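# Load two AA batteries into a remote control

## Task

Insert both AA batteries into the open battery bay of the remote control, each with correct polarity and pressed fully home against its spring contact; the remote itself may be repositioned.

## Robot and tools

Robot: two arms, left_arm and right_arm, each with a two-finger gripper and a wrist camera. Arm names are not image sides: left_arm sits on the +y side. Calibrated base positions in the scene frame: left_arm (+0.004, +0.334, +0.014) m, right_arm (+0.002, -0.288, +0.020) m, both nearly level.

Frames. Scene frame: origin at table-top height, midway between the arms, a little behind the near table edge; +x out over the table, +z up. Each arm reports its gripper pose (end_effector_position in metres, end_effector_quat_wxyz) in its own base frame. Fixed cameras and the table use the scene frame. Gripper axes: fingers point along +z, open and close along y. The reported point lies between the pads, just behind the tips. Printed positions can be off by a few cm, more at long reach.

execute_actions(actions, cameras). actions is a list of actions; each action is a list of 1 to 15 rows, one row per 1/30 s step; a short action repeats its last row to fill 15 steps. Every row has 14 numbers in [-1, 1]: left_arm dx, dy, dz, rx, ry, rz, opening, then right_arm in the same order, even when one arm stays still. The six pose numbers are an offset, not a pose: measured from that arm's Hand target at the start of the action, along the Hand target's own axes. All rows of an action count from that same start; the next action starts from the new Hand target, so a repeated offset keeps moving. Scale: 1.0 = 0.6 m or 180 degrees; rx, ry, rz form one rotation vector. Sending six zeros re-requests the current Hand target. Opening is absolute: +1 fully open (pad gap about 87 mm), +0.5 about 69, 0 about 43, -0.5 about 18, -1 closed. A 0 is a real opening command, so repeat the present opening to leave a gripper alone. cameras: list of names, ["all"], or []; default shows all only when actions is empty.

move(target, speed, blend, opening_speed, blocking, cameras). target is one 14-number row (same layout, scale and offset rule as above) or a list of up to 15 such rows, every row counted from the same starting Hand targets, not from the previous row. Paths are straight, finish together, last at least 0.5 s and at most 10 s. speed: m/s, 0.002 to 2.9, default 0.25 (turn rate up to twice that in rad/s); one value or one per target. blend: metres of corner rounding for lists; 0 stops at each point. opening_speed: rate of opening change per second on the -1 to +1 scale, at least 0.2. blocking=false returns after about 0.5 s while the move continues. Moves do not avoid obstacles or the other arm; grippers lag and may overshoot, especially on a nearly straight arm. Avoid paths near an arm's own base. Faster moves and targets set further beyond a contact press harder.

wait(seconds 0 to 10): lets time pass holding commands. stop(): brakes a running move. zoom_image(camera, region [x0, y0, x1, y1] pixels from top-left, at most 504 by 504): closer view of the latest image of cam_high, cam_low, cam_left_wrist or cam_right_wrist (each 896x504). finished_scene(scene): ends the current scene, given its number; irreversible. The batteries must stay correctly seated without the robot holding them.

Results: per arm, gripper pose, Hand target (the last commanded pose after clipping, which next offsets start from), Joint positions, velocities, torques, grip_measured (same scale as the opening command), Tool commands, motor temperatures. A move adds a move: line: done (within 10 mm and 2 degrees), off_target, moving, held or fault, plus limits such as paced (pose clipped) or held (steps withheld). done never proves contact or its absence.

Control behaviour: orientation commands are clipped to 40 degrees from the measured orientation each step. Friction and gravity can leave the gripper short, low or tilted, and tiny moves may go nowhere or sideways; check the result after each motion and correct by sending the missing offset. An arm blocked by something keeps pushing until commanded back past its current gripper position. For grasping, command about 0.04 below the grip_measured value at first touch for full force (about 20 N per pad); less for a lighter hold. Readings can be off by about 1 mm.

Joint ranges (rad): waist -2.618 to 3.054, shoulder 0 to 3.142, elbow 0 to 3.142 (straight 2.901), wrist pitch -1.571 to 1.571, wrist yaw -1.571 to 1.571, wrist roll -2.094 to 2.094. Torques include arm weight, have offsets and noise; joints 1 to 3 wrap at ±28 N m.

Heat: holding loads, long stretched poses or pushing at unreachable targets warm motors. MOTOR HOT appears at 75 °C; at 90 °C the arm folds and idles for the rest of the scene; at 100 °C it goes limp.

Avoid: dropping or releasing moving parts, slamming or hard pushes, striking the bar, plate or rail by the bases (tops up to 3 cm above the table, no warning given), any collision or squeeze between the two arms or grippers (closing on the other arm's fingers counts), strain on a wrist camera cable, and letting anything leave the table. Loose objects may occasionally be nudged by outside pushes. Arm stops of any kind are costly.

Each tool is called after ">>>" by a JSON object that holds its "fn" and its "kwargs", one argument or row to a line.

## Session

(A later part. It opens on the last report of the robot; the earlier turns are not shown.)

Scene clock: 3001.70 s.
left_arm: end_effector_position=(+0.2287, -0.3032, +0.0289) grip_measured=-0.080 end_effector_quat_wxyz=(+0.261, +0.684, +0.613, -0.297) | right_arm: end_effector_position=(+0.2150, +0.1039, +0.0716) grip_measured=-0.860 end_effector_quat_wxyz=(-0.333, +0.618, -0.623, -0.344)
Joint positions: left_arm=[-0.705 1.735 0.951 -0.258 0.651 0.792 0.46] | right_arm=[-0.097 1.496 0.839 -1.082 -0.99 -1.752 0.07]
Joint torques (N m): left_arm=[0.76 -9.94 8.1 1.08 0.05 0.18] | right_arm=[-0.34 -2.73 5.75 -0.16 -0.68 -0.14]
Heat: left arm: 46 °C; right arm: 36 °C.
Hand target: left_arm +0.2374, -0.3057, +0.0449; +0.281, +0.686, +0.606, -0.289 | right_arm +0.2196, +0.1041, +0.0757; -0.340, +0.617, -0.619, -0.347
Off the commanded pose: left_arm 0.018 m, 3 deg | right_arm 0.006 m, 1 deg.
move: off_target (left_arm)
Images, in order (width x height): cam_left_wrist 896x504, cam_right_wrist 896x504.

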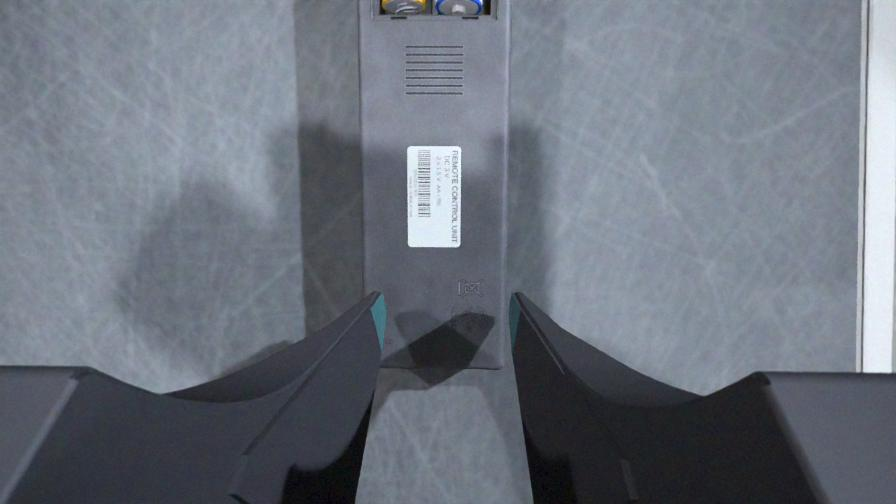

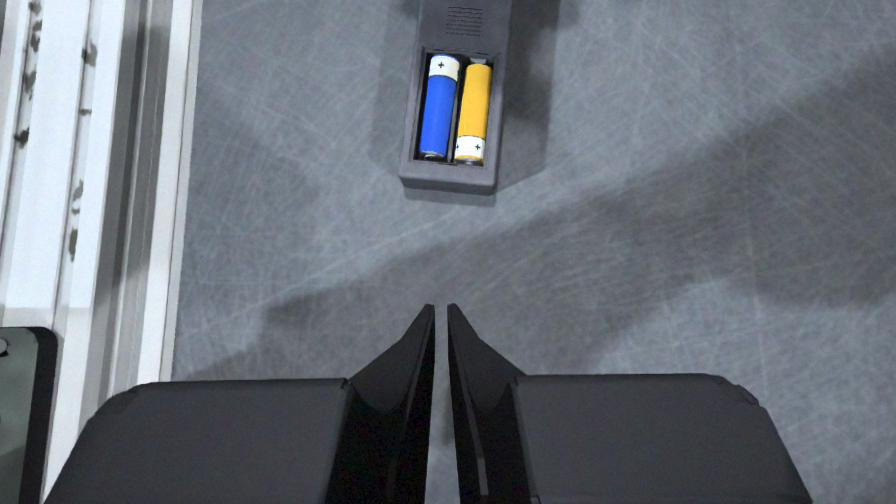

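>>> {"fn": "zoom_image", "kwargs": {
  "camera": "cam_right_wrist",
  "region": [390, 30, 530, 200]
}}

>>> {"fn": "zoom_image", "kwargs": {
  "camera": "cam_left_wrist",
  "region": [355, 0, 515, 60]
}}

Scaled by 2.965 from the camera's 896x504 image, which has a finer 1280x720 frame.

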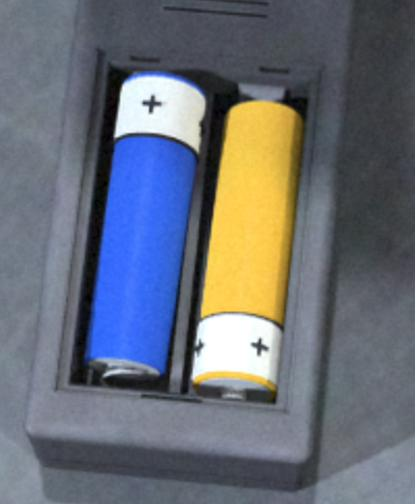

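Scaled by 3.150 from the camera's 896x504 image, which has a finer 1280x720 frame.

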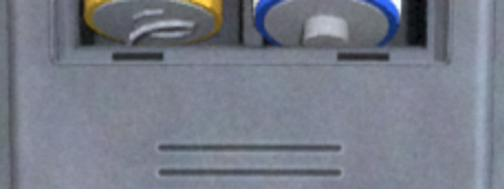

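>>> {"fn": "move", "kwargs": {
  "target": [
    [0,0,0,0,0,0,-0.08,0,0.0133,0,0,-0.317,0,-0.86],
    [0,0,0,0,0,0,-0.08,0.075,0.0133,0.0877,0,-0.317,0,-0.86]
  ],
  "speed": 0.15,
  "cameras": ["cam_right_wrist"]
}}

Scene clock: 3041.03 s.
left_arm: end_effector_position=(+0.2287, -0.3032, +0.0289) grip_measured=-0.080 end_effector_quat_wxyz=(+0.261, +0.684, +0.613, -0.297) | right_arm: end_effector_position=(+0.2090, +0.1214, +0.0219) grip_measured=-0.860 end_effector_quat_wxyz=(+0.544, -0.393, +0.587, +0.452)
Joint positions: left_arm=[-0.705 1.735 0.951 -0.258 0.651 0.792 0.46] | right_arm=[-0.287 1.953 0.522 -0.741 -1.572 -2.069 0.07]
Joint torques (N m): left_arm=[0.76 -9.94 8.1 1.08 0.06 0.18] | right_arm=[2.28 1.52 1.73 0.26 -0.62 -0.12]
Motor temperatures (°C): left_arm=[24 48 43 35 23 23 22] | right_arm=[25 34 30 26 27 25 24]
Heat: left arm: 48 °C; right arm: 34 °C.
Hand target: left_arm +0.2374, -0.3057, +0.0449; +0.281, +0.686, +0.606, -0.289 | right_arm +0.2109, +0.1250, +0.0097; +0.595, -0.376, +0.382, +0.599
Off the commanded pose: left_arm 0.018 m, 3 deg | right_arm 0.013 m, 30 deg.
joint sent to its limit (right arm) — joint 5 (wrist yaw), lower limit; joint 6 (wrist roll), lower limit. The joint targets are off in orientation, not in position.
move: off_target (left_arm, right_arm)
Images, in order (width x height): cam_right_wrist 896x504.

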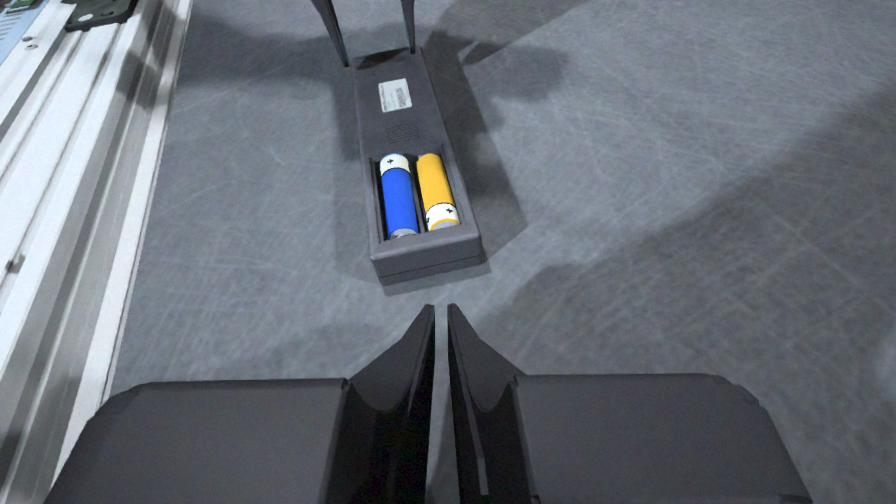

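>>> {"fn": "zoom_image", "kwargs": {
  "camera": "cam_right_wrist",
  "region": [350, 130, 500, 300]
}}

Scaled by 2.965 from the camera's 896x504 image, which has a finer 1280x720 frame.

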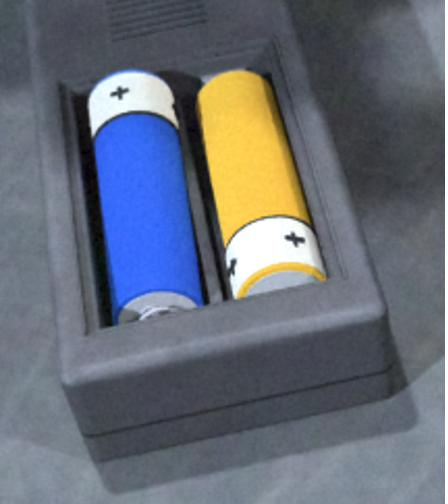

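>>> {"fn": "move", "kwargs": {
  "target": [-0.0046,0.004,-0.0255,0.0394,0.2114,-0.0042,0.4,0,0,0,0,0,0,-0.86],
  "speed": 0.0025,
  "blocking": false
}}

>>> {"fn": "stop", "kwargs": {

}}

Scene clock: 3065.13 s.
left_arm: end_effector_position=(+0.2287, -0.3029, +0.0287) grip_measured=+0.400 end_effector_quat_wxyz=(+0.261, +0.684, +0.614, -0.297) | right_arm: end_effector_position=(+0.2090, +0.1214, +0.0219) grip_measured=-0.860 end_effector_quat_wxyz=(+0.544, -0.393, +0.587, +0.452)
Joint positions: left_arm=[-0.705 1.735 0.951 -0.26 0.649 0.792 0.7] | right_arm=[-0.287 1.953 0.522 -0.741 -1.572 -2.069 0.07]
Joint torques (N m): left_arm=[0.68 -9.94 8.23 1.12 0.07 0.17] | right_arm=[2.28 1.52 1.73 0.26 -0.62 -0.12]
Heat: left arm: 49 °C; right arm: 33 °C.
Hand target: left_arm +0.2372, -0.3057, +0.0448; +0.280, +0.687, +0.606, -0.288 | right_arm +0.2109, +0.1250, +0.0097; +0.595, -0.376, +0.382, +0.599
Tool commands: left_gripper/opening=+0.4 right_gripper/opening=-0.86
Off the commanded pose: left_arm 0.032 m, 38 deg | right_arm 0.013 m, 30 deg.
joint sent to its limit (right arm) — joint 5 (wrist yaw), lower limit; joint 6 (wrist roll), lower limit.
move: running

Scene clock: 3065.37 s.
left_arm: end_effector_position=(+0.2287, -0.3027, +0.0286) grip_measured=+0.400 end_effector_quat_wxyz=(+0.260, +0.684, +0.614, -0.297) | right_arm: end_effector_position=(+0.2090, +0.1214, +0.0219) grip_measured=-0.860 end_effector_quat_wxyz=(+0.544, -0.393, +0.587, +0.452)
Joint positions: left_arm=[-0.705 1.735 0.951 -0.26 0.649 0.792 0.7] | right_arm=[-0.287 1.953 0.522 -0.741 -1.572 -2.069 0.07]
Joint velocities: within noise
Joint torques (N m): left_arm=[0.68 -9.91 8.14 1.07 0.06 0.16] | right_arm=[2.28 1.52 1.73 0.26 -0.62 -0.12]
Motor temperatures (°C): left_arm=[24 49 44 35 23 23 22] | right_arm=[25 33 29 26 27 25 24]
Heat: left arm: 49 °C; right arm: 33 °C.
Hand target: left_arm +0.2373, -0.3057, +0.0448; +0.280, +0.687, +0.606, -0.288 (not the last commanded pose) | right_arm +0.2109, +0.1250, +0.0097; +0.595, -0.376, +0.382, +0.599
Tool commands: left_gripper/opening=+0.4 right_gripper/opening=-0.86
Off the commanded pose: left_arm 0.032 m, 37 deg | right_arm 0.013 m, 30 deg.
joint sent to its limit (right arm) — joint 5 (wrist yaw), lower limit; joint 6 (wrist roll), lower limit. The joint targets are off in orientation, not in position.
earlier move: stopped

>>> {"fn": "move", "kwargs": {
  "target": [
    [-0.074,0,-0.067,0,0,0,0.4,0,0,0,0,0,0,-0.86],
    [-0.074,0,-0.067,0,0,0,0.4,-0.0046,0.004,-0.0255,0.0394,0.2114,-0.0042,0.4]
  ],
  "speed": 0.1,
  "cameras": ["cam_right_wrist","cam_left_wrist"]
}}

Scene clock: 3076.87 s.
left_arm: end_effector_position=(+0.2306, -0.3038, +0.0882) grip_measured=+0.400 end_effector_quat_wxyz=(+0.262, +0.684, +0.614, -0.295) | right_arm: end_effector_position=(+0.2043, +0.1109, +0.0007) grip_measured=+0.400 end_effector_quat_wxyz=(+0.458, -0.504, +0.599, +0.422)
Joint positions: left_arm=[-0.705 1.643 1.105 -0.502 0.646 0.792 0.7] | right_arm=[-0.262 1.897 0.605 -0.807 -1.308 -2.069 0.7]
Joint torques (N m): left_arm=[0.21 -9.52 8.77 1.08 0.06 0.11] | right_arm=[0.75 -6.95 2.82 -0.72 -0.44 -0.12]
Heat: left arm: 50 °C; right arm: 33 °C.
Hand target: left_arm +0.2351, -0.3060, +0.1047; +0.280, +0.687, +0.606, -0.288 | right_arm +0.2084, +0.1101, +0.0057; +0.463, -0.517, +0.588, +0.416
Off the commanded pose: left_arm 0.017 m, 2 deg | right_arm 0.007 m, 2 deg.
joint sent to its limit (right arm) — joint 6 (wrist roll), lower limit. The joint targets still meet the commanded pose.
move: off_target (left_arm)
Images, in order (width x height): cam_left_wrist 896x504, cam_right_wrist 896x504.

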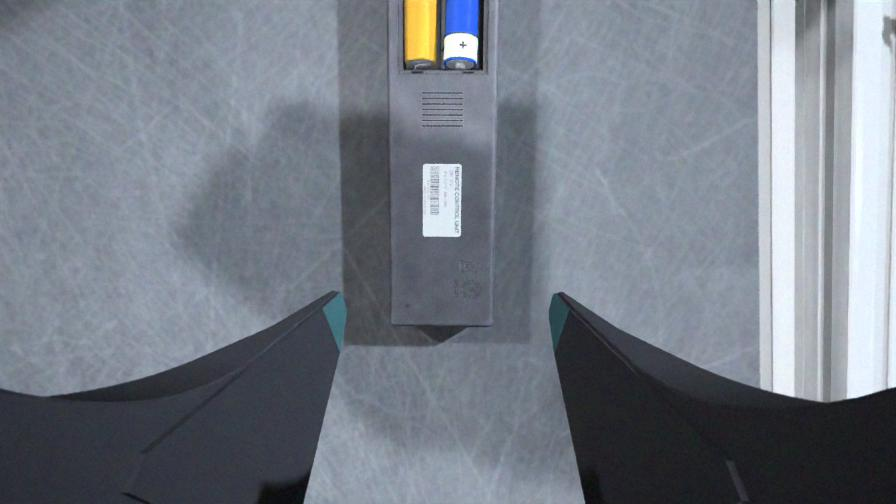

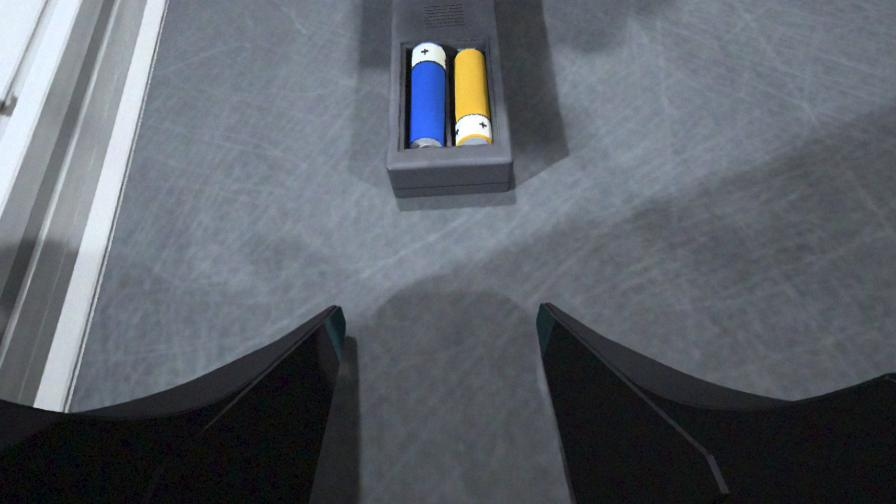

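>>> {"fn": "move", "kwargs": {
  "target": [
    [0,0,0,0,0,0,0.4,-0.0243,-0.0067,0.0833,0,0,0,0.4],
    [0,0,0,0,0,0,0.4,-0.0243,-0.0067,0.0833,0,0,0,-0.1]
  ],
  "speed": 0.1,
  "opening_speed": 0.4,
  "cameras": ["cam_right_wrist","cam_left_wrist"]
}}

Scene clock: 3086.87 s.
left_arm: end_effector_position=(+0.2306, -0.3038, +0.0882) grip_measured=+0.400 end_effector_quat_wxyz=(+0.262, +0.684, +0.614, -0.295) | right_arm: end_effector_position=(+0.2178, +0.1602, +0.0047) grip_measured=-0.100 end_effector_quat_wxyz=(+0.457, -0.511, +0.593, +0.422)
Joint positions: left_arm=[-0.705 1.643 1.105 -0.502 0.646 0.792 0.7] | right_arm=[-0.003 1.696 0.363 0.209 -1.319 -1.078 0.45]
Joint torques (N m): left_arm=[0.23 -9.52 8.83 1.07 0.06 0.12] | right_arm=[0.81 -6.17 2.24 1.14 -0.47 0.1]
Heat: left arm: 52 °C; right arm: 35 °C.
Hand target: left_arm +0.2351, -0.3060, +0.1047; +0.280, +0.687, +0.606, -0.288 | right_arm +0.2187, +0.1611, +0.0086; +0.463, -0.517, +0.588, +0.416
Off the commanded pose: left_arm 0.017 m, 2 deg | right_arm 0.004 m, 1 deg.
move: off_target (left_arm)
Images, in order (width x height): cam_left_wrist 896x504, cam_right_wrist 896x504.

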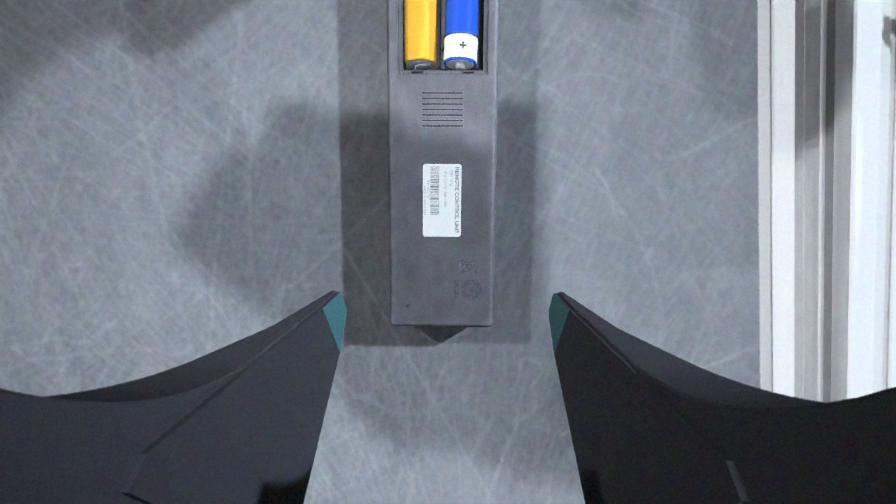

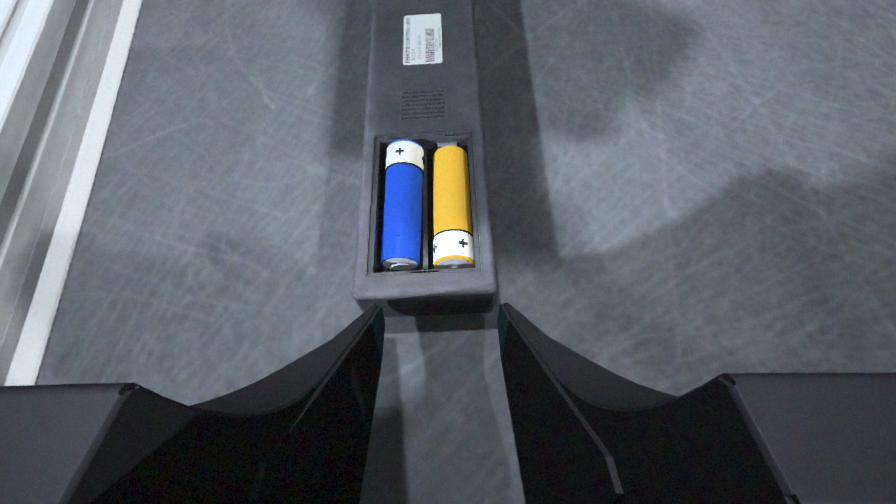

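>>> {"fn": "move", "kwargs": {
  "target": [
    [0,0,0,0,0,0,0.4,0,0,0,0,0,0,0.4],
    [0,0,0,0,0,0,0.4,-0.0027,0.0083,0.0268,0,0,0,0.4],
    [0,0,0,0,0,0,0.4,-0.0027,0.0083,0.0268,0,0,0,-0.1]
  ],
  "speed": 0.08,
  "opening_speed": 0.4,
  "cameras": ["cam_right_wrist","cam_left_wrist"]
}}

>>> {"fn": "zoom_image", "kwargs": {
  "camera": "cam_right_wrist",
  "region": [350, 130, 540, 330]
}}

Scene clock: 3098.13 s.
left_arm: end_effector_position=(+0.2306, -0.3038, +0.0882) grip_measured=+0.400 end_effector_quat_wxyz=(+0.262, +0.684, +0.614, -0.295) | right_arm: end_effector_position=(+0.2161, +0.1768, +0.0067) grip_measured=+0.065 end_effector_quat_wxyz=(+0.463, -0.515, +0.588, +0.418)
Joint positions: left_arm=[-0.705 1.643 1.105 -0.502 0.646 0.792 0.7] | right_arm=[0.081 1.696 0.281 0.553 -1.272 -0.825 0.532]
Joint torques (N m): left_arm=[0.14 -9.5 8.8 1.08 0.05 0.14] | right_arm=[0.81 -3.9 2.32 1.49 -0.36 0.09]
Heat: left arm: 53 °C; right arm: 35 °C.
Hand target: left_arm +0.2351, -0.3060, +0.1047; +0.280, +0.687, +0.606, -0.288 | right_arm +0.2157, +0.1777, +0.0067; +0.463, -0.517, +0.588, +0.416
Off the commanded pose: left_arm 0.017 m, 2 deg | right_arm 0.001 m, 0 deg.
move: off_target (left_arm)
Images, in order (width x height): cam_left_wrist 896x504, cam_right_wrist 896x504.

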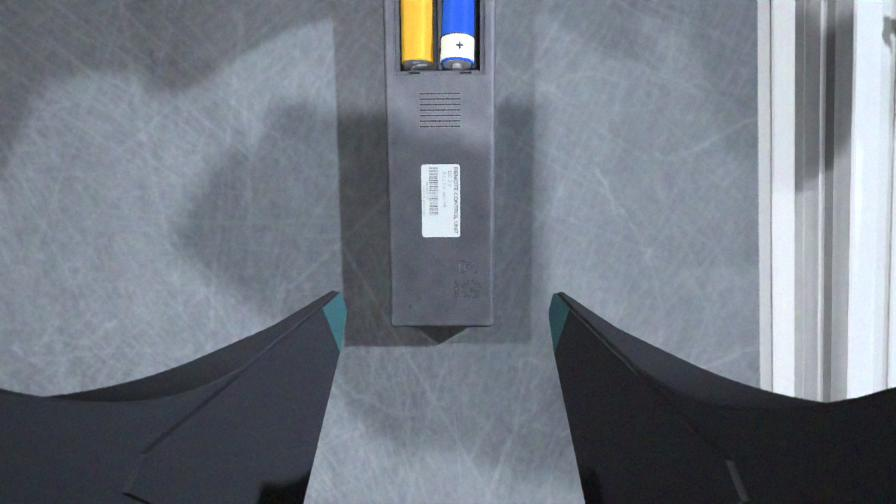

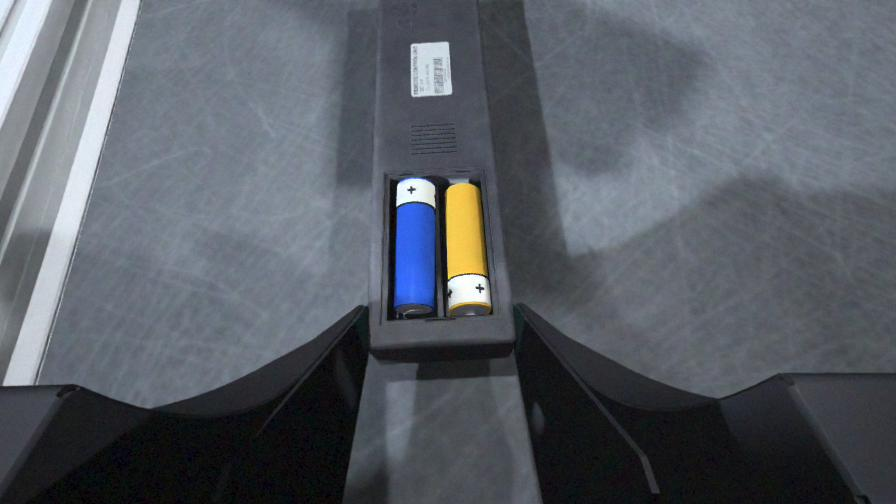

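Scaled by 2.520 from the camera's 896x504 image, which has a finer 1280x720 frame.

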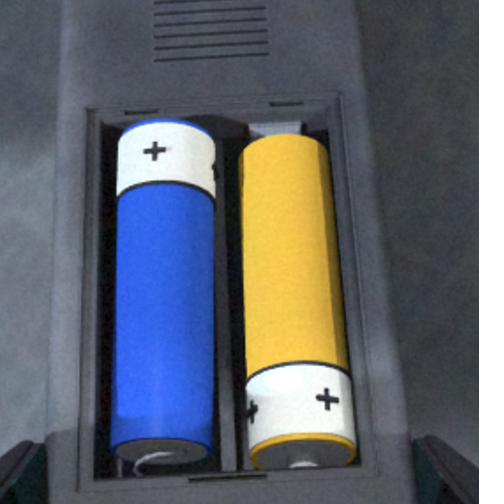

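>>> {"fn": "move", "kwargs": {
  "target": [-0.0396,-0.0197,0.154,0,0.044,0,-0.86,0,0,0,0,0,0,-0.1],
  "speed": 0.12,
  "cameras": ["cam_right_wrist","cam_left_wrist"]
}}

Scene clock: 3111.03 s.
left_arm: end_effector_position=(+0.2080, -0.3812, +0.0571) grip_measured=-0.860 end_effector_quat_wxyz=(+0.227, +0.710, +0.621, -0.242) | right_arm: end_effector_position=(+0.2161, +0.1768, +0.0067) grip_measured=+0.065 end_effector_quat_wxyz=(+0.463, -0.515, +0.588, +0.418)
Joint positions: left_arm=[-0.957 1.86 1.283 -0.448 0.423 0.628 0.07] | right_arm=[0.081 1.696 0.281 0.553 -1.272 -0.825 0.532]
Joint torques (N m): left_arm=[0.44 -7.28 8.8 1.44 -0.1 0.03] | right_arm=[0.81 -3.9 2.32 1.49 -0.36 0.08]
Heat: left arm: 53 °C; right arm: 35 °C.
Hand target: left_arm +0.2158, -0.3885, +0.0592; +0.238, +0.705, +0.624, -0.240 | right_arm +0.2157, +0.1777, +0.0067; +0.463, -0.517, +0.588, +0.416
Off the commanded pose: left_arm 0.011 m, 1 deg | right_arm 0.001 m, 0 deg.
move: off_target (left_arm)
Images, in order (width x height): cam_left_wrist 896x504, cam_right_wrist 896x504.

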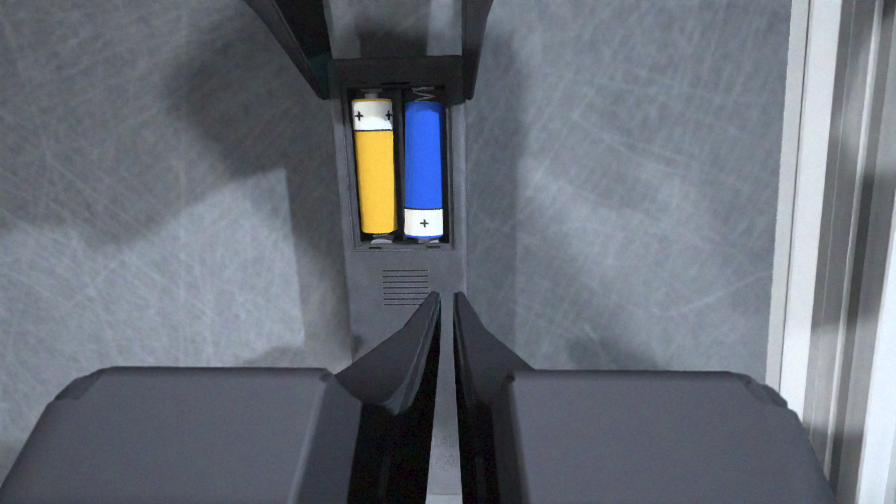

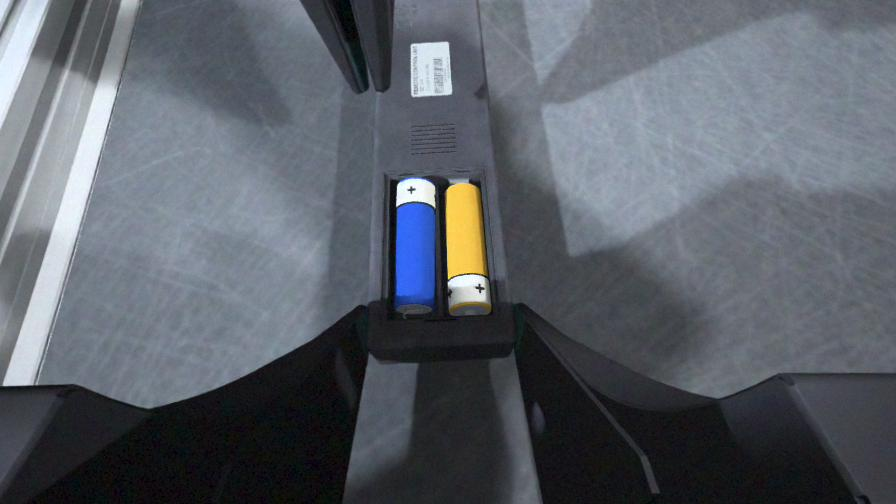

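>>> {"fn": "move", "kwargs": {
  "target": [0.0334,0.0008,0.059,0,0,0,-0.86,0,0,0,0,0,0,-0.1],
  "speed": 0.06,
  "cameras": ["cam_right_wrist","cam_left_wrist"]
}}

Scene clock: 3121.17 s.
left_arm: end_effector_position=(+0.2161, -0.3960, +0.0289) grip_measured=-0.860 end_effector_quat_wxyz=(+0.242, +0.708, +0.617, -0.243) | right_arm: end_effector_position=(+0.2161, +0.1768, +0.0067) grip_measured=+0.065 end_effector_quat_wxyz=(+0.463, -0.515, +0.588, +0.418)
Joint positions: left_arm=[-0.962 1.939 1.257 -0.309 0.417 0.62 0.07] | right_arm=[0.081 1.696 0.281 0.553 -1.272 -0.825 0.532]
Joint torques (N m): left_arm=[0.2 -7.56 5.91 1.55 -0.06 -0.03] | right_arm=[0.81 -3.9 2.3 1.49 -0.36 0.08]
Heat: left arm: 52 °C; right arm: 35 °C.
Hand target: left_arm +0.2169, -0.3956, +0.0191; +0.238, +0.705, +0.624, -0.240 | right_arm +0.2157, +0.1777, +0.0067; +0.463, -0.517, +0.588, +0.416
Off the commanded pose: left_arm 0.010 m, 1 deg | right_arm 0.001 m, 0 deg.
move: done
Images, in order (width x height): cam_left_wrist 896x504, cam_right_wrist 896x504.

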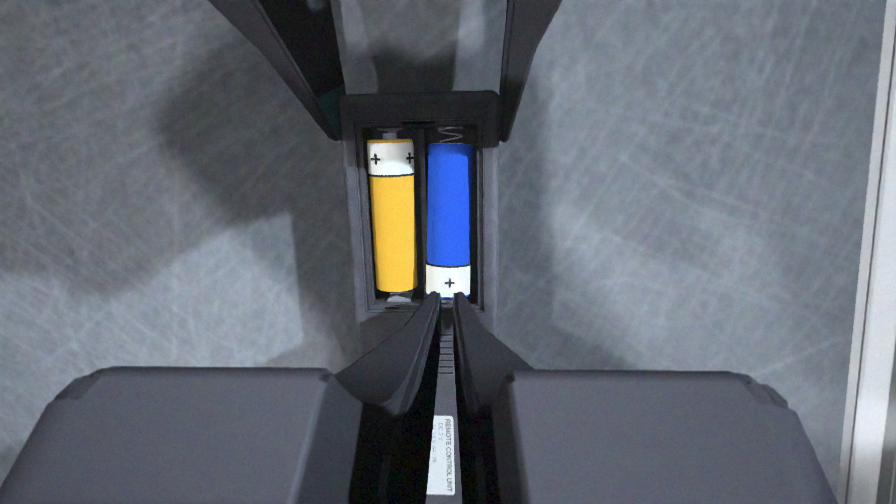

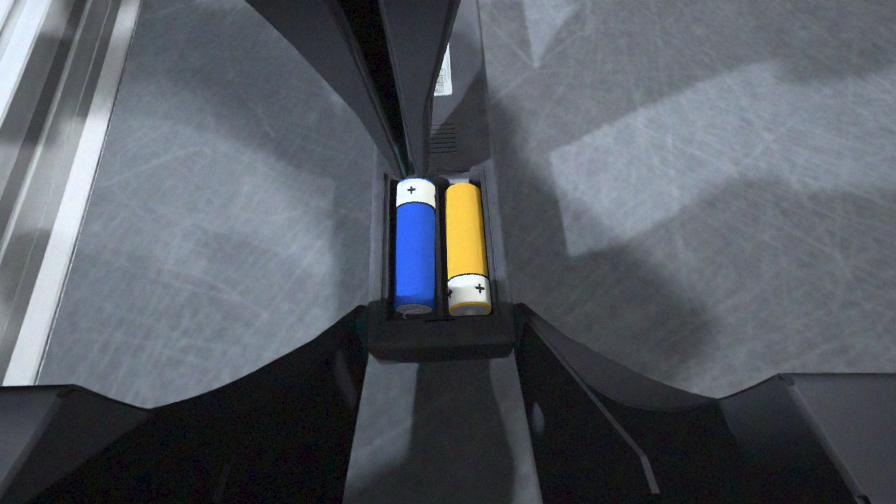

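>>> {"fn": "move", "kwargs": {
  "target": [
    [-0.0219,0,-0.0042,0,0,0,-0.86,0,0,0,0,0,0,-0.1],
    [0.0126,0,0.0347,0,0,0,-0.86,0,0,0,0,0,0,-0.1]
  ],
  "speed": [0.05,0.03],
  "cameras": ["cam_right_wrist","cam_left_wrist"]
}}

Scene clock: 3131.27 s.
left_arm: end_effector_position=(+0.2143, -0.4117, +0.0289) grip_measured=-0.860 end_effector_quat_wxyz=(+0.259, +0.706, +0.607, -0.258) | right_arm: end_effector_position=(+0.2161, +0.1767, +0.0067) grip_measured=+0.065 end_effector_quat_wxyz=(+0.463, -0.515, +0.588, +0.417)
Joint positions: left_arm=[-0.978 1.959 1.258 -0.241 0.434 0.6 0.07] | right_arm=[0.081 1.696 0.281 0.554 -1.272 -0.825 0.532]
Joint torques (N m): left_arm=[0.61 -5 4.55 1.57 -0.28 0.08] | right_arm=[0.81 -3.9 2.3 1.49 -0.37 0.09]
Heat: left arm: 51 °C; right arm: 35 °C.
Hand target: left_arm +0.2169, -0.4028, -0.0019; +0.237, +0.705, +0.624, -0.240 | right_arm +0.2157, +0.1777, +0.0067; +0.463, -0.517, +0.588, +0.416
Off the commanded pose: left_arm 0.032 m, 4 deg | right_arm 0.001 m, 0 deg.
move: off_target (left_arm)
Images, in order (width x height): cam_left_wrist 896x504, cam_right_wrist 896x504.

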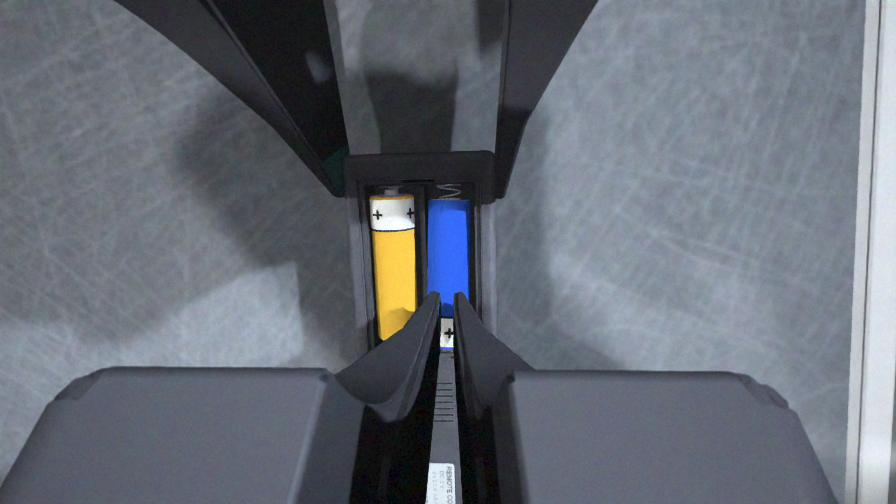

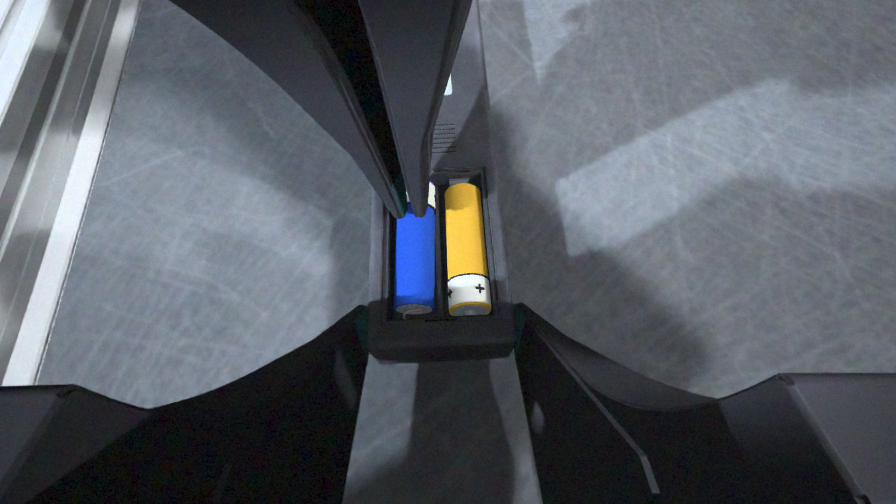

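>>> {"fn": "move", "kwargs": {
  "target": [0.0447,0,0.028,0,0,0,-0.86,0,0,0,0,0,0,-0.1],
  "speed": 0.04,
  "cameras": ["cam_right_wrist","cam_left_wrist"]
}}

>>> {"fn": "zoom_image", "kwargs": {
  "camera": "cam_right_wrist",
  "region": [350, 130, 540, 330]
}}

Scene clock: 3137.10 s.
left_arm: end_effector_position=(+0.2131, -0.4216, +0.0273) grip_measured=-0.859 end_effector_quat_wxyz=(+0.289, +0.703, +0.583, -0.289) | right_arm: end_effector_position=(+0.2165, +0.1767, +0.0067) grip_measured=+0.065 end_effector_quat_wxyz=(+0.463, -0.515, +0.589, +0.417)
Joint positions: left_arm=[-0.968 1.959 1.192 -0.094 0.498 0.6 0.07] | right_arm=[0.081 1.696 0.281 0.556 -1.27 -0.823 0.532]
Joint torques (N m): left_arm=[1.42 -2.59 2.77 1.23 -0.87 0.25] | right_arm=[0.81 -3.89 2.3 1.47 -0.38 0.07]
Heat: left arm: 50 °C; right arm: 35 °C.
Hand target: left_arm +0.2190, -0.3930, -0.0318; +0.238, +0.705, +0.624, -0.240 | right_arm +0.2157, +0.1777, +0.0067; +0.463, -0.517, +0.588, +0.416
Off the commanded pose: left_arm 0.066 m, 9 deg | right_arm 0.001 m, 0 deg.
move: off_target (left_arm)
Images, in order (width x height): cam_left_wrist 896x504, cam_right_wrist 896x504.

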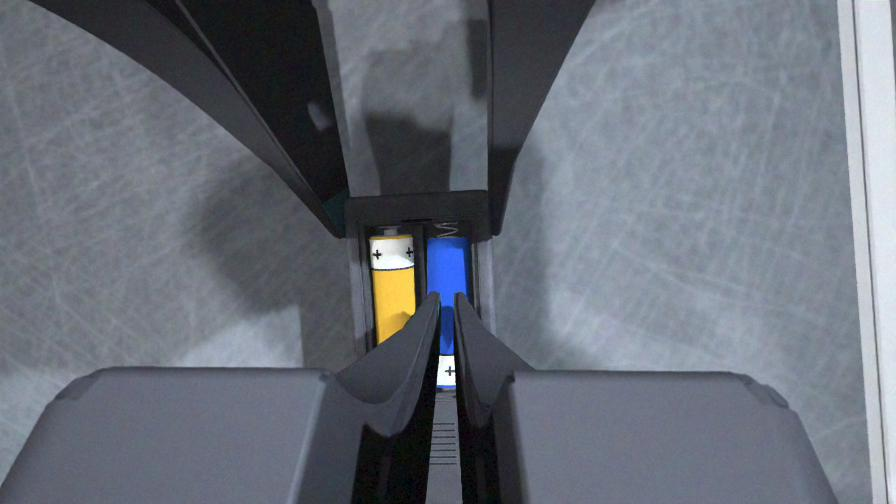

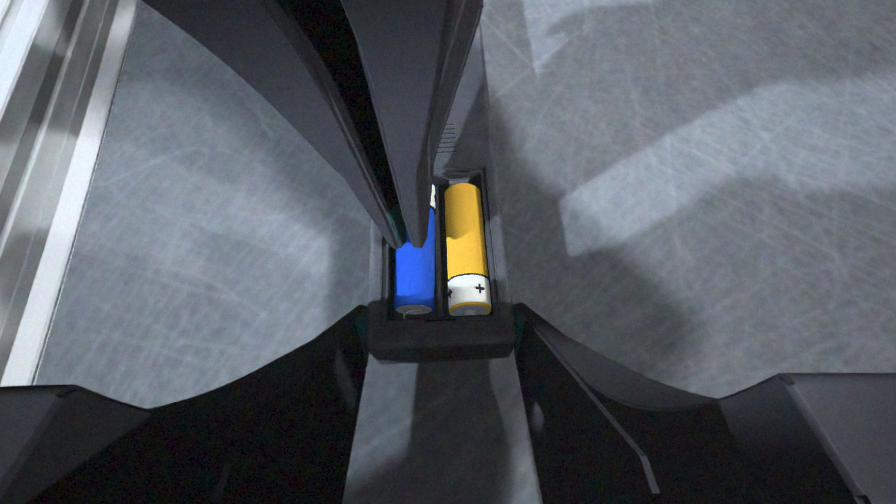

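Scaled by 2.520 from the camera's 896x504 image, which has a finer 1280x720 frame.

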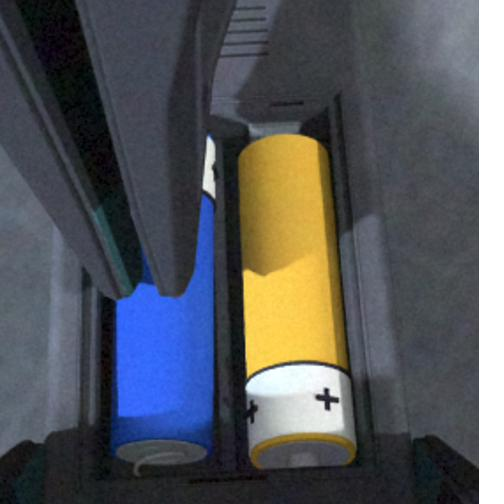

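>>> {"fn": "move", "kwargs": {
  "target": [
    [-0.0636,0,-0.0772,0,0,0,-0.86,0,0,0,0,0,0,-0.1],
    [-0.0765,0.0292,-0.0666,0,0,0,-0.86,0,0,0,0,0,0,-0.1],
    [-0.0447,0.0292,-0.028,0,0,0,-0.86,0,0,0,0,0,0,-0.1]
  ],
  "speed": [0.06,0.06,0.03],
  "cameras": ["cam_right_wrist","cam_left_wrist"]
}}

Scene clock: 3156.87 s.
left_arm: end_effector_position=(+0.2313, -0.4098, +0.0253) grip_measured=-0.860 end_effector_quat_wxyz=(+0.253, +0.706, +0.612, -0.251) | right_arm: end_effector_position=(+0.2169, +0.1766, +0.0067) grip_measured=+0.065 end_effector_quat_wxyz=(+0.463, -0.514, +0.590, +0.417)
Joint positions: left_arm=[-0.945 2.001 1.316 -0.285 0.441 0.631 0.07] | right_arm=[0.081 1.696 0.281 0.559 -1.269 -0.817 0.532]
Joint torques (N m): left_arm=[0.59 -5.41 5.09 1.66 -0.17 0.07] | right_arm=[0.81 -3.89 2.29 1.44 -0.4 0.01]
Motor temperatures (°C): left_arm=[24 47 39 35 23 23 22] | right_arm=[25 34 28 28 26 25 25]
Heat: left arm: 47 °C; right arm: 34 °C.
Hand target: left_arm +0.2342, -0.4049, -0.0012; +0.237, +0.705, +0.624, -0.240 | right_arm +0.2157, +0.1777, +0.0067; +0.463, -0.517, +0.588, +0.416
Off the commanded pose: left_arm 0.027 m, 3 deg | right_arm 0.002 m, 0 deg.
move: off_target (left_arm)
Images, in order (width x height): cam_left_wrist 896x504, cam_right_wrist 896x504.

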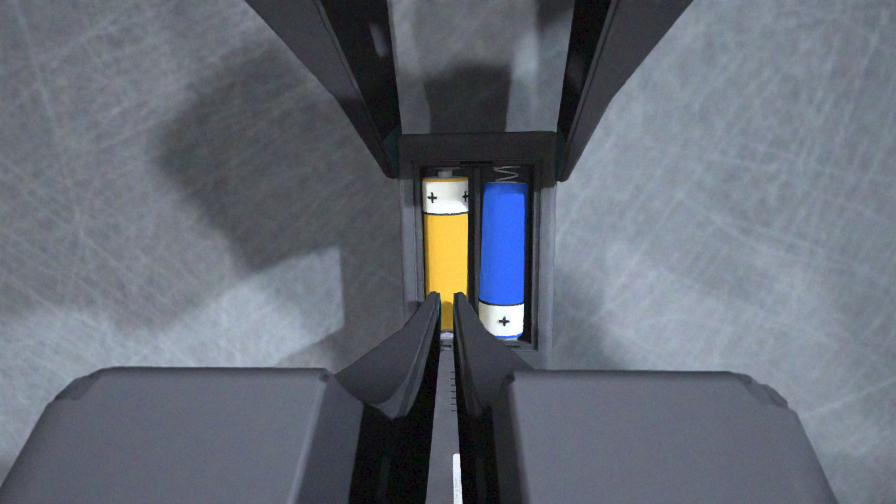

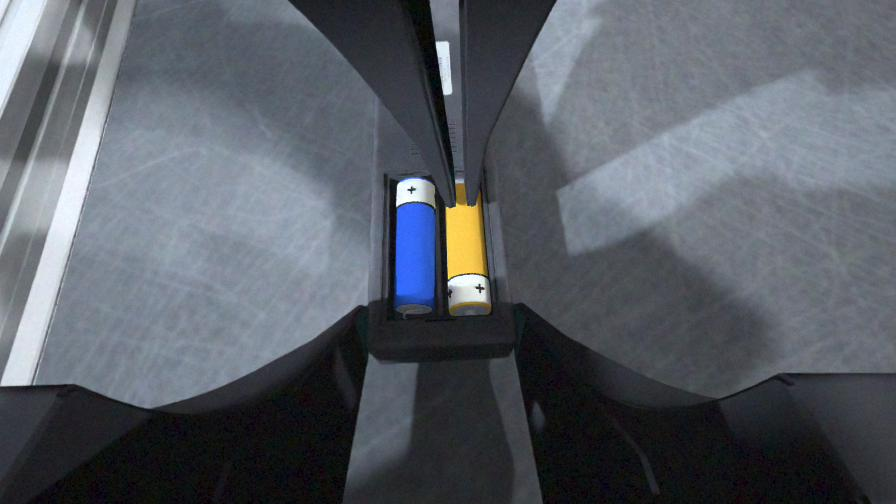

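>>> {"fn": "move", "kwargs": {
  "target": [
    [-0.053,0,-0.0643,0,0,0,-0.86,0,0,0,0,0,0,-0.1],
    [-0.035,-0.0292,-0.0792,0,0,0,-0.86,0,0,0,0,0,0,-0.1],
    [0,-0.0292,-0.0368,0,0,0,-0.86,0,0,0,0,0,0,-0.1]
  ],
  "speed": [0.06,0.06,0.03],
  "cameras": ["cam_right_wrist","cam_left_wrist"]
}}

>>> {"fn": "zoom_image", "kwargs": {
  "camera": "cam_left_wrist",
  "region": [360, 200, 520, 360]
}}

Scene clock: 3183.63 s.
left_arm: end_effector_position=(+0.2179, -0.3935, +0.0272) grip_measured=-0.860 end_effector_quat_wxyz=(+0.245, +0.707, +0.616, -0.246) | right_arm: end_effector_position=(+0.2170, +0.1765, +0.0067) grip_measured=+0.065 end_effector_quat_wxyz=(+0.463, -0.514, +0.590, +0.416)
Joint positions: left_arm=[-0.953 1.935 1.239 -0.29 0.426 0.626 0.07] | right_arm=[0.08 1.696 0.281 0.559 -1.269 -0.817 0.532]
Joint torques (N m): left_arm=[0.4 -7.87 4.94 1.47 -0.09 0.02] | right_arm=[0.85 -3.89 2.3 1.44 -0.4 0]
Heat: left arm: 47 °C; right arm: 34 °C.
Hand target: left_arm +0.2178, -0.3889, +0.0152; +0.238, +0.705, +0.624, -0.240 | right_arm +0.2157, +0.1777, +0.0067; +0.463, -0.517, +0.588, +0.416
Off the commanded pose: left_arm 0.013 m, 1 deg | right_arm 0.002 m, 0 deg.
move: off_target (left_arm)
Images, in order (width x height): cam_left_wrist 896x504, cam_right_wrist 896x504.

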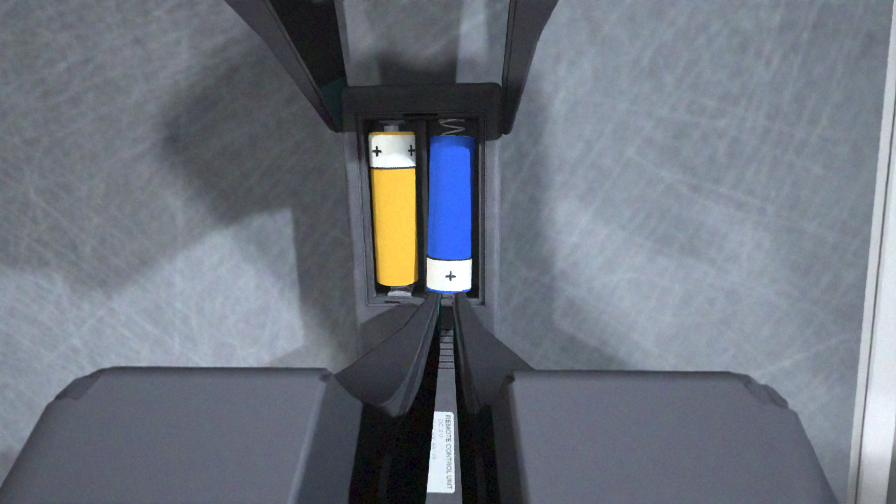

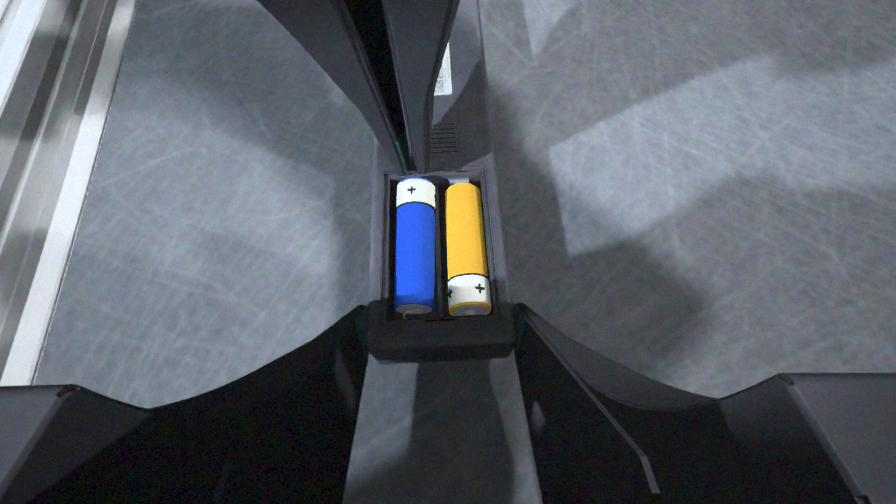

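Scaled by 3.150 from the camera's 896x504 image, which has a finer 1280x720 frame.

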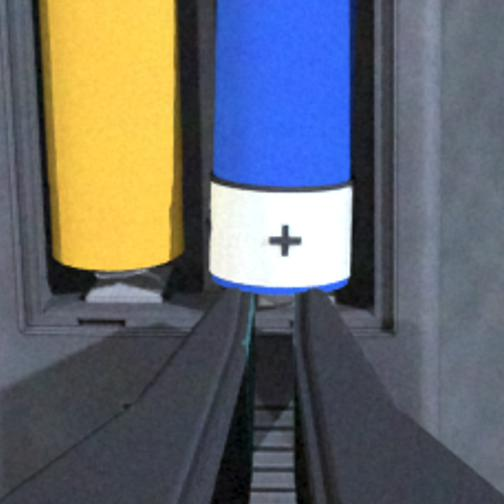

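>>> {"fn": "move", "kwargs": {
  "target": [-0.0193,0,0.0159,0,0,0,-0.86,0,0,0,0,0,0,-0.1],
  "speed": 0.03,
  "cameras": ["cam_right_wrist","cam_left_wrist"]
}}

>>> {"fn": "zoom_image", "kwargs": {
  "camera": "cam_left_wrist",
  "region": [360, 200, 520, 360]
}}

Scene clock: 3189.33 s.
left_arm: end_effector_position=(+0.2157, -0.3983, +0.0271) grip_measured=-0.860 end_effector_quat_wxyz=(+0.244, +0.705, +0.620, -0.243) | right_arm: end_effector_position=(+0.2170, +0.1765, +0.0067) grip_measured=+0.065 end_effector_quat_wxyz=(+0.463, -0.514, +0.590, +0.416)
Joint positions: left_arm=[-0.968 1.944 1.254 -0.293 0.41 0.605 0.07] | right_arm=[0.08 1.696 0.281 0.559 -1.269 -0.817 0.532]
Joint torques (N m): left_arm=[-0.51 -5.68 7.79 1.5 -0.05 0.02] | right_arm=[0.85 -3.89 2.3 1.44 -0.4 0]
Heat: left arm: 47 °C; right arm: 34 °C.
Hand target: left_arm +0.2161, -0.4039, +0.0152; +0.238, +0.705, +0.624, -0.240 | right_arm +0.2157, +0.1777, +0.0067; +0.463, -0.517, +0.588, +0.416
Off the commanded pose: left_arm 0.013 m, 1 deg | right_arm 0.002 m, 0 deg.
move: off_target (left_arm)
Images, in order (width x height): cam_left_wrist 896x504, cam_right_wrist 896x504.

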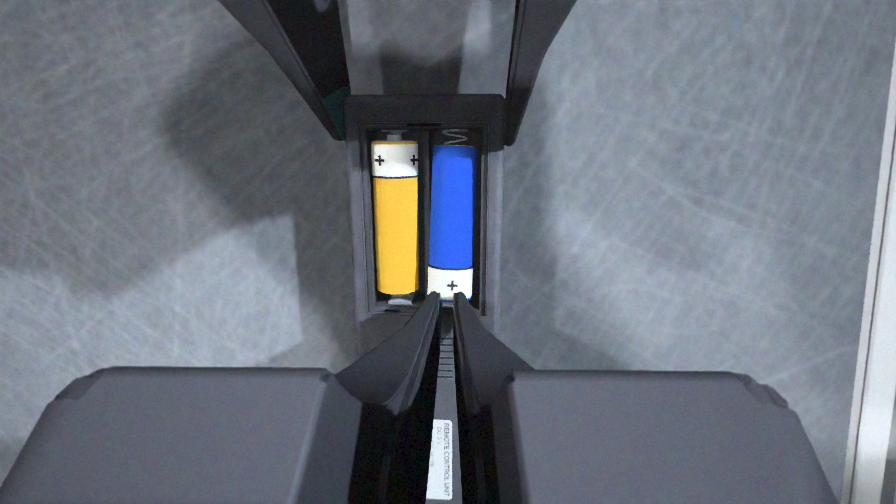

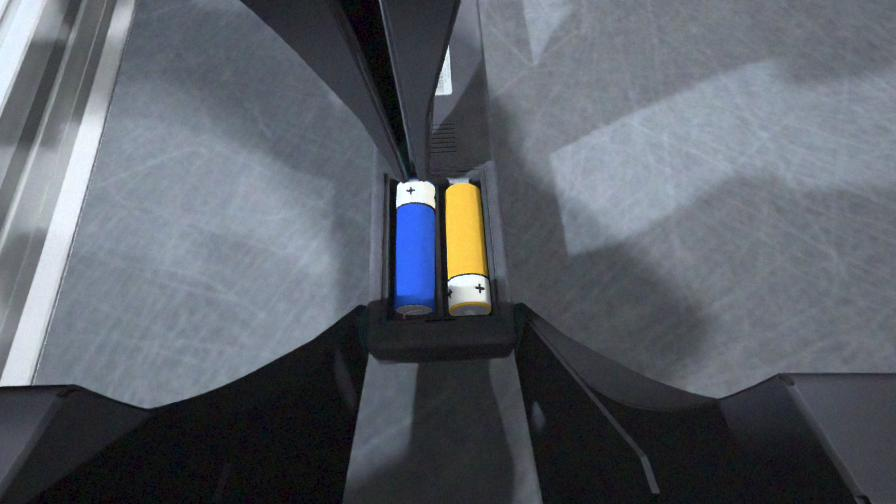

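Scaled by 3.150 from the camera's 896x504 image, which has a finer 1280x720 frame.

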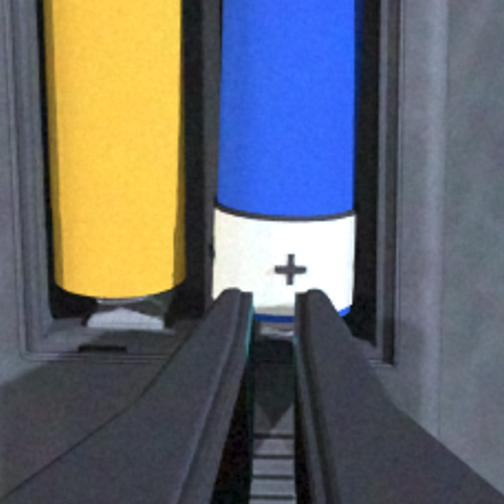

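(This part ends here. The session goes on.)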